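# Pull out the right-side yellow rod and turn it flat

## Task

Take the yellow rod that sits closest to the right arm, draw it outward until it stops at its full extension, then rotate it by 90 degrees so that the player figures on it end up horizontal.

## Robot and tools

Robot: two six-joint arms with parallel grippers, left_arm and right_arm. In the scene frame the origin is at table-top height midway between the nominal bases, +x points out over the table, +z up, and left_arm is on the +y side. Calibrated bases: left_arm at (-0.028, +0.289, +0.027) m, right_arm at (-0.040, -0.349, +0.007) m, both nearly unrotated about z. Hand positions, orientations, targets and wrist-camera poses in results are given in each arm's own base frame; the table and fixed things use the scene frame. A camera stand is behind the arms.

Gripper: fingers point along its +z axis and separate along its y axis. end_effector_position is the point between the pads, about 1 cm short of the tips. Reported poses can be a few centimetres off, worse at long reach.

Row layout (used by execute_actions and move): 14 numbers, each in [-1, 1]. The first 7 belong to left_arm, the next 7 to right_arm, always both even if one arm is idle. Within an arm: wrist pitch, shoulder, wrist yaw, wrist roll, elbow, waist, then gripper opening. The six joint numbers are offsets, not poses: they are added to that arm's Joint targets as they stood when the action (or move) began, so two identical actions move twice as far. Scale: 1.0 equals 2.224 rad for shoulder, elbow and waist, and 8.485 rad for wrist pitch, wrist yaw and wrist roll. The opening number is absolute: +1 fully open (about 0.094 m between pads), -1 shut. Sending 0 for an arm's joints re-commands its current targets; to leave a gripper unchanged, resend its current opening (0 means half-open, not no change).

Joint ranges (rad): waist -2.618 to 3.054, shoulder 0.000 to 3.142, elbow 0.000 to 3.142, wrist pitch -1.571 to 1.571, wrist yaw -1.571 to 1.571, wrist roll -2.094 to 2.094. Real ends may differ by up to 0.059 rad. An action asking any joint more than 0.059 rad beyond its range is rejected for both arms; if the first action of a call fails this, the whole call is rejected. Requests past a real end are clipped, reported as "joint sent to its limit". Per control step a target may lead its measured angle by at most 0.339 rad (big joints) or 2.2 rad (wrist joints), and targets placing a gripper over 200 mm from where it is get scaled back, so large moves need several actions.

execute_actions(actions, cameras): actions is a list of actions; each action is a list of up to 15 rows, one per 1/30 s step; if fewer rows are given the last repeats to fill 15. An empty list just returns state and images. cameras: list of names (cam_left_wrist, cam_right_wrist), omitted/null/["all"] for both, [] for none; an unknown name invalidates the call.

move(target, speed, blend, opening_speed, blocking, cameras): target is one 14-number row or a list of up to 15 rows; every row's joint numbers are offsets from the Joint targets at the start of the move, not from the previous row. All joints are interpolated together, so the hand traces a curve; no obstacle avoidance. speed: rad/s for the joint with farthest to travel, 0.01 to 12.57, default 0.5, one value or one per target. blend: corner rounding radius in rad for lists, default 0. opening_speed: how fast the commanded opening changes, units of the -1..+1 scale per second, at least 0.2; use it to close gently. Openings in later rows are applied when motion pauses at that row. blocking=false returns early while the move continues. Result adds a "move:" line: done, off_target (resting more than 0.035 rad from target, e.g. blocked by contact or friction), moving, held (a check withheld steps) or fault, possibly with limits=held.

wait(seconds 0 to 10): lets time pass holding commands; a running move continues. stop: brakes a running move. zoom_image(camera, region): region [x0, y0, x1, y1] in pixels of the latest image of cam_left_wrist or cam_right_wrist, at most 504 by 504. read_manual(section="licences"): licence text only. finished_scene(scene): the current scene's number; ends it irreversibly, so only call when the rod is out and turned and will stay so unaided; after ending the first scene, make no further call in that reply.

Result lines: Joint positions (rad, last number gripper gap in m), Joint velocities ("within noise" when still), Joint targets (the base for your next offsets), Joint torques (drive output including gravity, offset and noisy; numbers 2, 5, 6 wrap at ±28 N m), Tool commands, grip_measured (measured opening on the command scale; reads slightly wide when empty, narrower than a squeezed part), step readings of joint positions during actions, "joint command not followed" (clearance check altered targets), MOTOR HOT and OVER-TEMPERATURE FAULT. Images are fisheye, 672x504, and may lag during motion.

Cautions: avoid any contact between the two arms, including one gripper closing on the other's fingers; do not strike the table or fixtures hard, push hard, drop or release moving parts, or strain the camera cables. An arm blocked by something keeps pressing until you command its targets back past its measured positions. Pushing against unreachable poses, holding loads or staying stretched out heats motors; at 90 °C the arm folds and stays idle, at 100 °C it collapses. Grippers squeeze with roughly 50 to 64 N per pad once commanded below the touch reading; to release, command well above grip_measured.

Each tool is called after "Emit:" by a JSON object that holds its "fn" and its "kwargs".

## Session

Emit:
{"fn": "execute_actions", "kwargs": {"actions": []}}

Scene clock: 0.00 s.
left_arm: end_effector_position=(+0.4148, +0.0165, +0.1259) grip_measured=+1.000 end_effector_quat_wxyz=(+0.618, -0.002, +0.786, +0.007) | right_arm: end_effector_position=(+0.3922, -0.0470, +0.1045) grip_measured=+1.000 end_effector_quat_wxyz=(+0.587, +0.099, +0.798, -0.097)
Joint names: [wrist pitch, shoulder, wrist yaw, wrist roll, elbow, waist]
Joint positions: left_arm=[0.901 1.55 0.039 0.018 0.411 0.054 0.094] | right_arm=[0.87 1.537 0.277 0.046 0.357 0.003 0.094]
Joint velocities: within noise
Joint torques (N m): no reading
Heat: left arm: 40 °C; right arm: 38 °C.
Joint targets: left_arm=[0.889 1.548 0.039 0.019 0.413 0.054] | right_arm=[0.861 1.534 0.277 0.048 0.360 0.003]
Tool commands: left_gripper/opening=+1.0 right_gripper/opening=+1.0
camera_calibration:
cam_left_wrist: T_world_to_cam=[[-0.0177666, -0.985889, 0.166453, -0.00796993], [-0.580802, -0.125334, -0.804339, 0.378982], [0.813851, -0.110967, -0.570379, -0.140833], [0, 0, 0, 1]] pos_world=[0.334589, 0.0240143, 0.225829]
cam_right_wrist: T_world_to_cam=[[-0.259579, -0.939623, 0.222998, 0.0249194], [-0.669667, 0.00876005, -0.74261, 0.372385], [0.695819, -0.3421, -0.631508, -0.103244], [0, 0, 0, 1]] pos_world=[0.327681, -0.015167, 0.20578]

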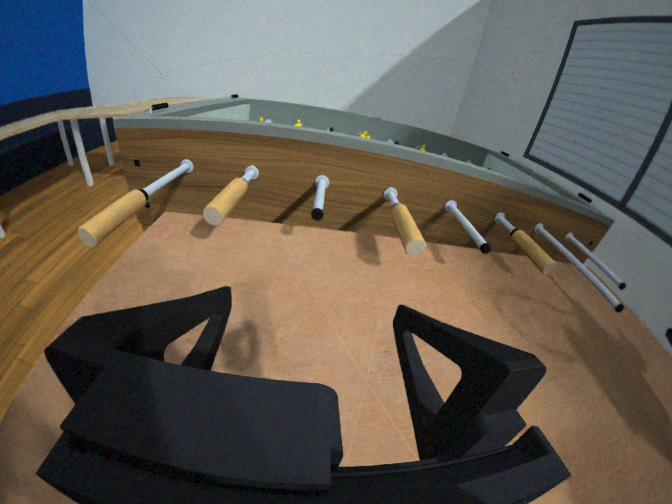

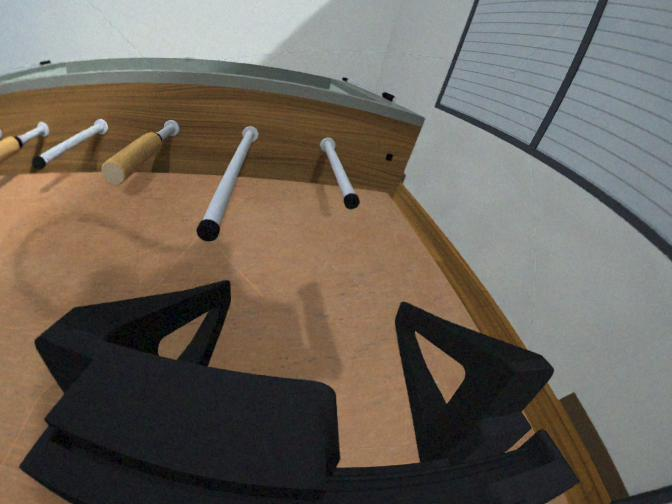

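Emit:
{"fn": "move", "kwargs": {"target": [[0,0,0,0,0,0,1,0.0286,0.2397,0.0196,-0.04,0.2150,0.1244,0.4],[0,0,0,0,0,0,1,0.0477,0.3995,0.0327,-0.1907,0.3583,0.2074,0.4]], "speed": 1.3, "blend": [0.15,0], "cameras": ["cam_right_wrist"]}}

Scene clock: 45.37 s.
left_arm: end_effector_position=(+0.4148, +0.0165, +0.1259) grip_measured=+1.000 end_effector_quat_wxyz=(+0.618, -0.002, +0.786, +0.007) | right_arm: end_effector_position=(+0.5516, +0.1701, +0.0765) grip_measured=+0.402 end_effector_quat_wxyz=(+0.470, -0.485, +0.523, -0.520)
Joint names: [wrist pitch, shoulder, wrist yaw, wrist roll, elbow, waist]
Joint positions: left_arm=[0.901 1.55 0.039 0.018 0.411 0.054 0.094] | right_arm=[1.245 2.401 0.55 -1.572 1.135 0.461 0.066]
Joint velocities: within noise
Joint torques (N m): left_arm=[1.85 -6.82 0 0.02 5.65 -0.06] | right_arm=[1.83 -9.17 0.1 0.03 6.3 0.31]
Heat: left arm: 40 °C; right arm: 41 °C.
Joint targets: left_arm=[0.889 1.548 0.039 0.019 0.413 0.054] | right_arm=[1.265 2.423 0.555 -1.570 1.157 0.465]
move: done
camera_calibration:
cam_right_wrist: T_world_to_cam=[[-0.0150218, 0.192042, 0.981272, -0.108762], [-0.474749, -0.865077, 0.162034, 0.428468], [0.879993, -0.463424, 0.104167, -0.294833], [0, 0, 0, 1]] pos_world=[0.461232, 0.254913, 0.06801]
Images, in order (width x height): cam_right_wrist 672x504.

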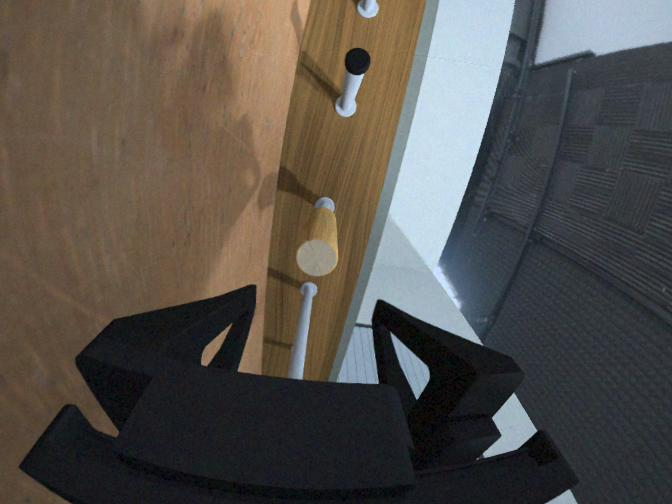

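Emit:
{"fn": "move", "kwargs": {"target": [0,0,0,0,0,0,1,-0.0352,0.1228,-0.0134,0,0.2578,-0.0510,0.4], "speed": 0.8, "cameras": ["cam_right_wrist"]}}

Scene clock: 53.97 s.
left_arm: end_effector_position=(+0.4148, +0.0165, +0.1259) grip_measured=+1.000 end_effector_quat_wxyz=(+0.618, -0.002, +0.786, +0.007) | right_arm: end_effector_position=(+0.6615, +0.1611, +0.0757) grip_measured=+0.402 end_effector_quat_wxyz=(+0.479, -0.470, +0.522, -0.527)
Joint names: [wrist pitch, shoulder, wrist yaw, wrist roll, elbow, waist]
Joint positions: left_arm=[0.901 1.55 0.039 0.018 0.411 0.054 0.094] | right_arm=[0.98 2.668 0.454 -1.573 1.703 0.354 0.066]
Joint velocities: within noise
Joint torques (N m): left_arm=[1.85 -6.82 -0.01 0.02 5.65 -0.09] | right_arm=[1.59 -11.23 -0.11 0.04 7.99 -0.23]
Heat: left arm: 40 °C; right arm: 42 °C.
Joint targets: left_arm=[0.889 1.548 0.039 0.019 0.413 0.054] | right_arm=[0.967 2.696 0.441 -1.571 1.730 0.351]
move: done
camera_calibration:
cam_right_wrist: T_world_to_cam=[[-0.0453505, 0.179324, 0.982744, -0.0827192], [-0.489519, -0.861539, 0.134618, 0.484171], [0.870813, -0.474967, 0.126854, -0.389338], [0, 0, 0, 1]] pos_world=[0.5723, 0.247043, 0.0655028]
Images, in order (width x height): cam_right_wrist 672x504.

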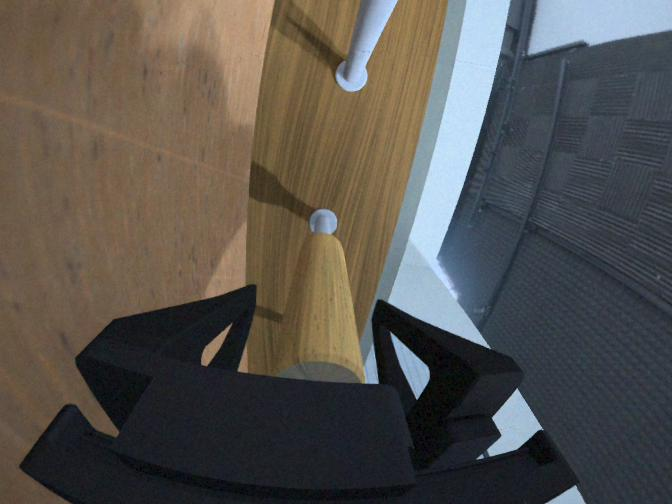

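Emit:
{"fn": "move", "kwargs": {"target": [[0,0,0,0,0,0,1,0,0,0,0,0,0,-0.6],[0,0,0,0,0,0,1,0,0,0,0.1875,0,0,-0.6],[0,0,0,0,0,0,1,0.0223,-0.0781,0.0072,0.1875,-0.1636,0.0277,-0.6],[0,0,0,0,0,0,1,0.0414,-0.1263,0.0157,0.1875,-0.2846,0.0598,-0.6],[0,0,0,0,0,0,1,0.0389,-0.1921,0.0237,0.1875,-0.3769,0.0905,-0.6]], "speed": [0.5,1.3,0.6,0.6,0.5], "opening_speed": 1.8, "blend": [0,0,0.05,0.05,0]}}

Scene clock: 87.93 s.
left_arm: end_effector_position=(+0.4148, +0.0165, +0.1259) grip_measured=+1.000 end_effector_quat_wxyz=(+0.618, -0.002, +0.786, +0.007) | right_arm: end_effector_position=(+0.4935, +0.1757, +0.0686) grip_measured=-0.316 end_effector_quat_wxyz=(+0.683, +0.021, +0.729, -0.044)
Joint names: [wrist pitch, shoulder, wrist yaw, wrist roll, elbow, waist]
Joint positions: left_arm=[0.901 1.55 0.039 0.018 0.411 0.054 0.094] | right_arm=[1.311 2.297 0.638 0.012 0.907 0.547 0.032]
Joint velocities: within noise
Joint torques (N m): left_arm=[1.86 -6.76 0 0.01 5.67 -0.06] | right_arm=[1.51 -11.92 0.13 0.09 2.88 0.55]
Heat: left arm: 39 °C; right arm: 44 °C.
Joint targets: left_arm=[0.889 1.548 0.039 0.019 0.413 0.054] | right_arm=[1.297 2.269 0.642 0.020 0.892 0.552]
move: done
camera_calibration:
cam_left_wrist: T_world_to_cam=[[-0.0177666, -0.985889, 0.166453, -0.00796993], [-0.580802, -0.125334, -0.804339, 0.378982], [0.813851, -0.110967, -0.570379, -0.140833], [0, 0, 0, 1]] pos_world=[0.334589, 0.0240143, 0.225829]
cam_right_wrist: T_world_to_cam=[[-0.125585, -0.968486, 0.215087, 0.208023], [-0.469792, -0.132899, -0.872716, 0.346853], [0.873798, -0.210646, -0.438297, -0.244379], [0, 0, 0, 1]] pos_world=[0.402612, 0.196086, 0.15085]

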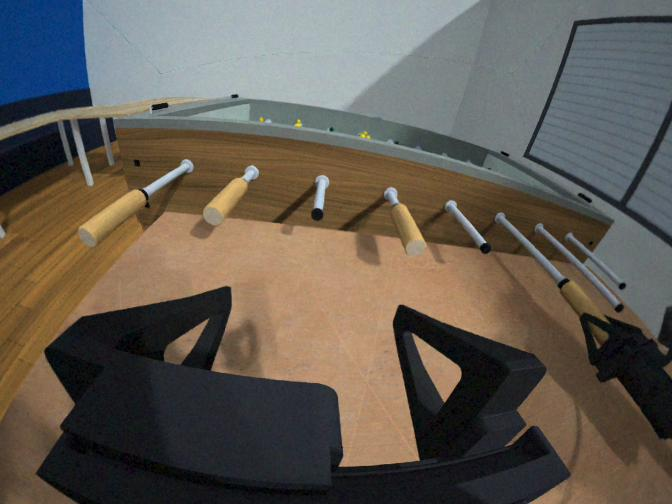

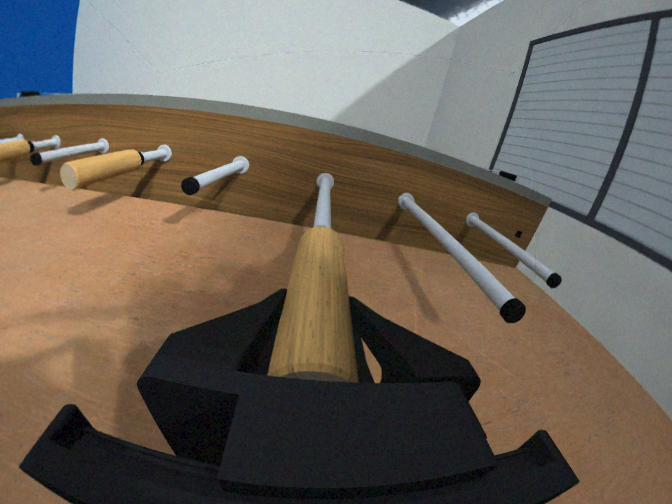

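Emit:
{"fn": "move", "kwargs": {"target": [0,0,0,0,0,0,1,-0.0161,-0.0838,0.0089,0,-0.0763,0.0341,-0.6], "speed": 0.3, "cameras": ["cam_right_wrist"]}}

Scene clock: 94.60 s.
left_arm: end_effector_position=(+0.4148, +0.0165, +0.1259) grip_measured=+1.000 end_effector_quat_wxyz=(+0.618, -0.002, +0.786, +0.007) | right_arm: end_effector_position=(+0.4874, +0.1739, +0.0731) grip_measured=-0.316 end_effector_quat_wxyz=(+0.646, -0.007, +0.762, -0.053)
Joint names: [wrist pitch, shoulder, wrist yaw, wrist roll, elbow, waist]
Joint positions: left_arm=[0.901 1.55 0.039 0.018 0.411 0.054 0.094] | right_arm=[1.104 2.174 0.603 0.022 0.873 0.54 0.032]
Joint velocities: within noise
Joint torques (N m): left_arm=[1.86 -6.8 0 0.01 5.68 -0.06] | right_arm=[2.15 -16.8 1.37 -0.01 -6.93 7.94]
Heat: left arm: 39 °C; right arm: 45 °C.
Joint targets: left_arm=[0.889 1.548 0.039 0.019 0.413 0.054] | right_arm=[1.160 2.082 0.718 0.021 0.722 0.628]
move: off_target (right_arm); right_arm: the elbow is farthest, 0.151 rad from its target
camera_calibration:
cam_right_wrist: T_world_to_cam=[[-0.0755561, -0.959586, 0.271083, 0.174499], [-0.551636, -0.186245, -0.813025, 0.392515], [0.830656, -0.210968, -0.51527, -0.210817], [0, 0, 0, 1]] pos_world=[0.404826, 0.196075, 0.163193]
Images, in order (width x height): cam_right_wrist 672x504.

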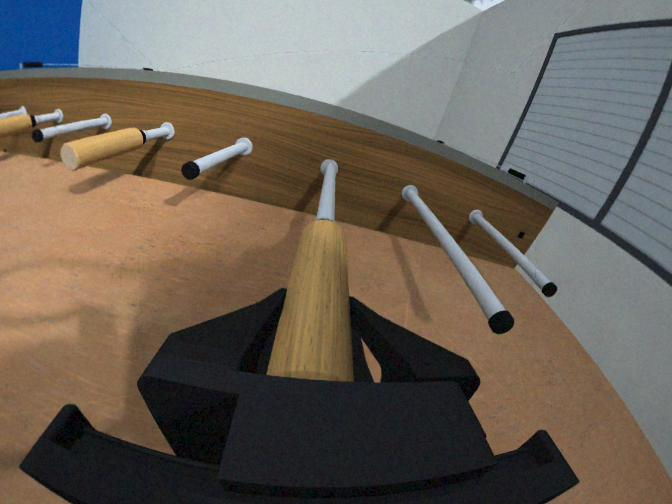

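Emit:
{"fn": "move", "kwargs": {"target": [[0,0,0,0,0,0,1,-0.0029,0.0333,-0.0104,0,0.0531,-0.0315,-0.6],[0,0,0,0,0,0,1,-0.0029,0.0333,-0.0104,0,0.0531,-0.0315,0.5],[0,0,0,0,0,0,1,-0.0202,-0.0410,-0.0043,0,0.0362,-0.0165,0.5],[0,0,0,0,0,0,1,-0.0435,-0.1009,-0.0054,0,0.0650,-0.0207,0.5],[0,0,0,0,0,0,1,-0.1839,-0.2167,-0.0257,0,0.3498,-0.0576,0.5]], "speed": [0.5,0.5,0.5,0.8,1.3], "opening_speed": 2, "blend": [0,0,0.03,0.1,0], "cameras": ["cam_right_wrist"]}}

Emit:
{"fn": "zoom_image", "kwargs": {"camera": "cam_right_wrist", "region": [270, 80, 400, 190]}}

Scene clock: 120.90 s.
left_arm: end_effector_position=(+0.4148, +0.0165, +0.1259) grip_measured=+1.000 end_effector_quat_wxyz=(+0.618, -0.002, +0.786, +0.007) | right_arm: end_effector_position=(+0.4605, +0.1570, +0.2993) grip_measured=+0.498 end_effector_quat_wxyz=(+0.528, -0.078, +0.841, -0.082)
Joint names: [wrist pitch, shoulder, wrist yaw, wrist roll, elbow, waist]
Joint positions: left_arm=[0.901 1.55 0.039 0.018 0.411 0.054 0.094] | right_arm=[-0.386 1.607 0.508 0.02 1.48 0.508 0.07]
Joint velocities: within noise
Joint torques (N m): left_arm=[1.85 -6.8 0 0.02 5.7 -0.05] | right_arm=[1.42 -7.56 0.11 0.01 8.72 -0.65]
Heat: left arm: 39 °C; right arm: 50 °C.
Joint targets: left_arm=[0.889 1.548 0.039 0.019 0.413 0.054] | right_arm=[-0.400 1.600 0.500 0.020 1.500 0.500]
move: done; blend cut to 0.0988 rad at target 4; target 2's new numbers were sent with right_arm's wrist pitch 0.048 rad from that target
camera_calibration:
cam_right_wrist: T_world_to_cam=[[0.0771044, -0.915997, 0.393706, -0.0189724], [-0.741945, -0.316496, -0.591056, 0.60009], [0.666012, -0.246535, -0.704023, 0.0625218], [0, 0, 0, 1]] pos_world=[0.405056, 0.187961, 0.406173]
Images, in order (width x height): cam_right_wrist 672x504.

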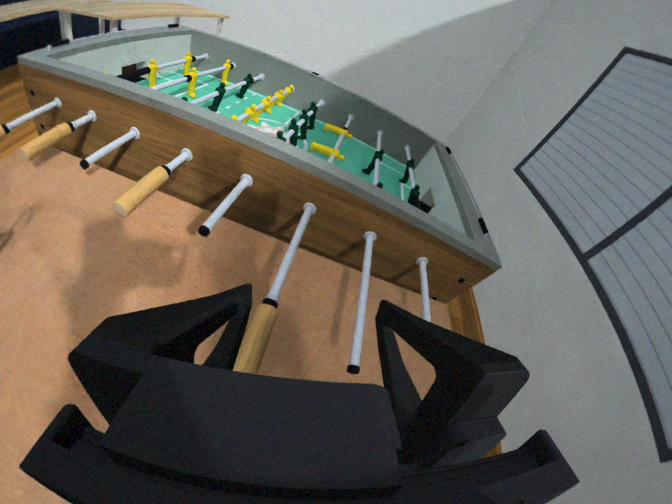

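Scaled by 3.877 from the camera's 672x504 image, which has a finer 960x720 frame.

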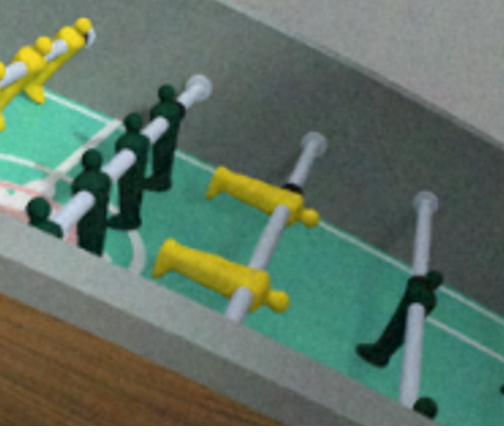

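Emit:
{"fn": "move", "kwargs": {"target": [[0,0,0,0,0,0,1,0.1404,0.1158,0.0203,0,-0.2848,0.0369,0.5],[0,0,0,0,0,0,1,0.1905,0.2810,0.0168,0,-0.2792,0.0235,0.5],[0,0,0,0,0,0,1,0.1905,0.2810,0.0168,0,-0.2792,0.0235,-0.6],[0,0,0,0,0,0,1,0.1905,0.2810,0.0168,0.0206,-0.2792,0.0235,-0.6],[0,0,0,0,0,0,1,0.1850,0.2248,0.0236,0.0206,-0.3395,0.0508,-0.6]], "speed": [1.3,0.7,0.5,0.5,0.3], "opening_speed": 2, "blend": [0.1,0,0,0,0], "cameras": ["cam_right_wrist"]}}

Scene clock: 150.50 s.
left_arm: end_effector_position=(+0.4148, +0.0165, +0.1259) grip_measured=+1.000 end_effector_quat_wxyz=(+0.618, -0.002, +0.786, +0.007) | right_arm: end_effector_position=(+0.4830, +0.1756, +0.0845) grip_measured=-0.326 end_effector_quat_wxyz=(+0.663, +0.060, +0.746, +0.006)
Joint names: [wrist pitch, shoulder, wrist yaw, wrist roll, elbow, waist]
Joint positions: left_arm=[0.901 1.55 0.039 0.018 0.411 0.054 0.094] | right_arm=[1.163 2.162 0.617 0.175 0.852 0.551 0.032]
Joint velocities: within noise
Joint torques (N m): left_arm=[1.86 -6.79 0 0.02 5.71 -0.05] | right_arm=[1.71 -14.22 1 0.28 -3.56 5.57]
Heat: left arm: 39 °C; right arm: 44 °C.
Joint targets: left_arm=[0.889 1.548 0.039 0.019 0.413 0.054] | right_arm=[1.170 2.100 0.700 0.195 0.745 0.613]
move: off_target (right_arm); right_arm: the elbow is farthest, 0.107 rad from its target
camera_calibration:
cam_right_wrist: T_world_to_cam=[[-0.108514, -0.989497, 0.0954962, 0.208679], [-0.508863, -0.0272341, -0.860417, 0.355126], [0.853981, -0.141961, -0.500563, -0.225487], [0, 0, 0, 1]] pos_world=[0.395917, 0.184149, 0.172758]
Images, in order (width x height): cam_right_wrist 672x504.

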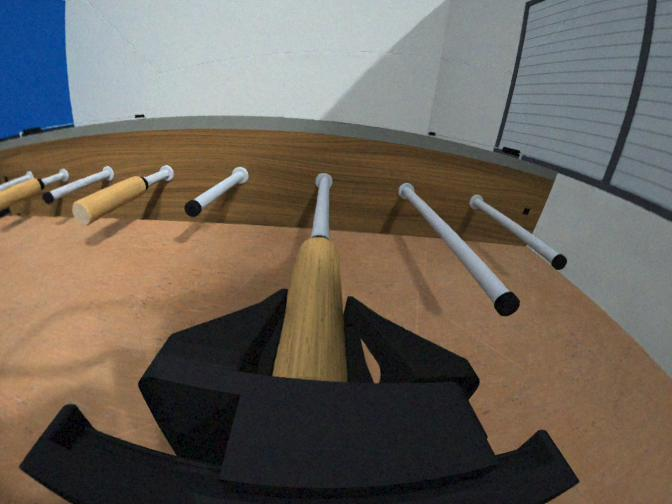

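Emit:
{"fn": "move", "kwargs": {"target": [[0,0,0,0,0,0,1,0.0012,0.0202,-0.0083,0,0.0337,-0.0207,-0.6],[0,0,0,0,0,0,1,0.0012,0.0202,-0.0083,0,0.0337,-0.0207,0.5],[0,0,0,0,0,0,1,-0.0214,-0.0491,-0.0022,0,0.0259,-0.0098,0.5],[0,0,0,0,0,0,1,-0.0447,-0.1090,-0.0033,0,0.0547,-0.0139,0.5],[0,0,0,0,0,0,1,-0.1850,-0.2248,-0.0236,-0.0206,0.3395,-0.0508,0.5]], "speed": [0.5,0.5,0.5,0.8,1.3], "opening_speed": 2, "blend": [0,0,0.03,0.1,0], "cameras": ["cam_right_wrist"]}}

Emit:
{"fn": "zoom_image", "kwargs": {"camera": "cam_right_wrist", "region": [270, 80, 400, 190]}}

Scene clock: 164.20 s.
left_arm: end_effector_position=(+0.4148, +0.0165, +0.1259) grip_measured=+1.000 end_effector_quat_wxyz=(+0.618, -0.002, +0.786, +0.007) | right_arm: end_effector_position=(+0.4604, +0.1570, +0.2995) grip_measured=+0.498 end_effector_quat_wxyz=(+0.529, -0.077, +0.841, -0.081)
Joint names: [wrist pitch, shoulder, wrist yaw, wrist roll, elbow, waist]
Joint positions: left_arm=[0.901 1.55 0.039 0.018 0.411 0.054 0.094] | right_arm=[-0.386 1.606 0.507 0.024 1.48 0.508 0.07]
Joint velocities: within noise
Joint torques (N m): left_arm=[1.85 -6.82 -0.01 0.02 5.67 -0.06] | right_arm=[1.47 -7.51 0.1 -0.06 8.7 -0.64]
Heat: left arm: 39 °C; right arm: 46 °C.
Joint targets: left_arm=[0.889 1.548 0.039 0.019 0.413 0.054] | right_arm=[-0.400 1.600 0.499 0.020 1.500 0.500]
move: done; blend cut to 0.0988 rad at target 4; target 2's new numbers were sent with right_arm's elbow 0.039 rad from that target
camera_calibration:
cam_right_wrist: T_world_to_cam=[[0.0759376, -0.917444, 0.39055, -0.0173018], [-0.742015, -0.313637, -0.59249, 0.600115], [0.666068, -0.244802, -0.704575, 0.0625335], [0, 0, 0, 1]] pos_world=[0.404957, 0.187653, 0.406379]
Images, in order (width x height): cam_right_wrist 672x504.

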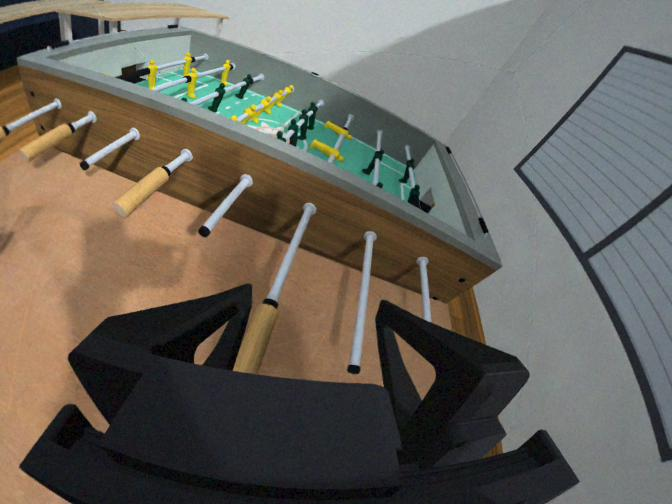

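Scaled by 3.877 from the camera's 672x504 image, which has a finer 960x720 frame.

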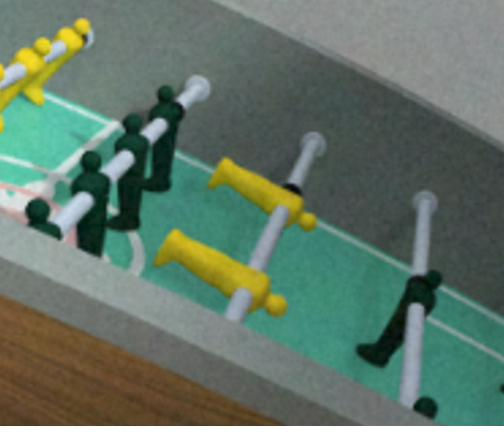

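Emit:
{"fn": "finished_scene", "kwargs": {"scene": 3}}

The scene is finished: the task was done.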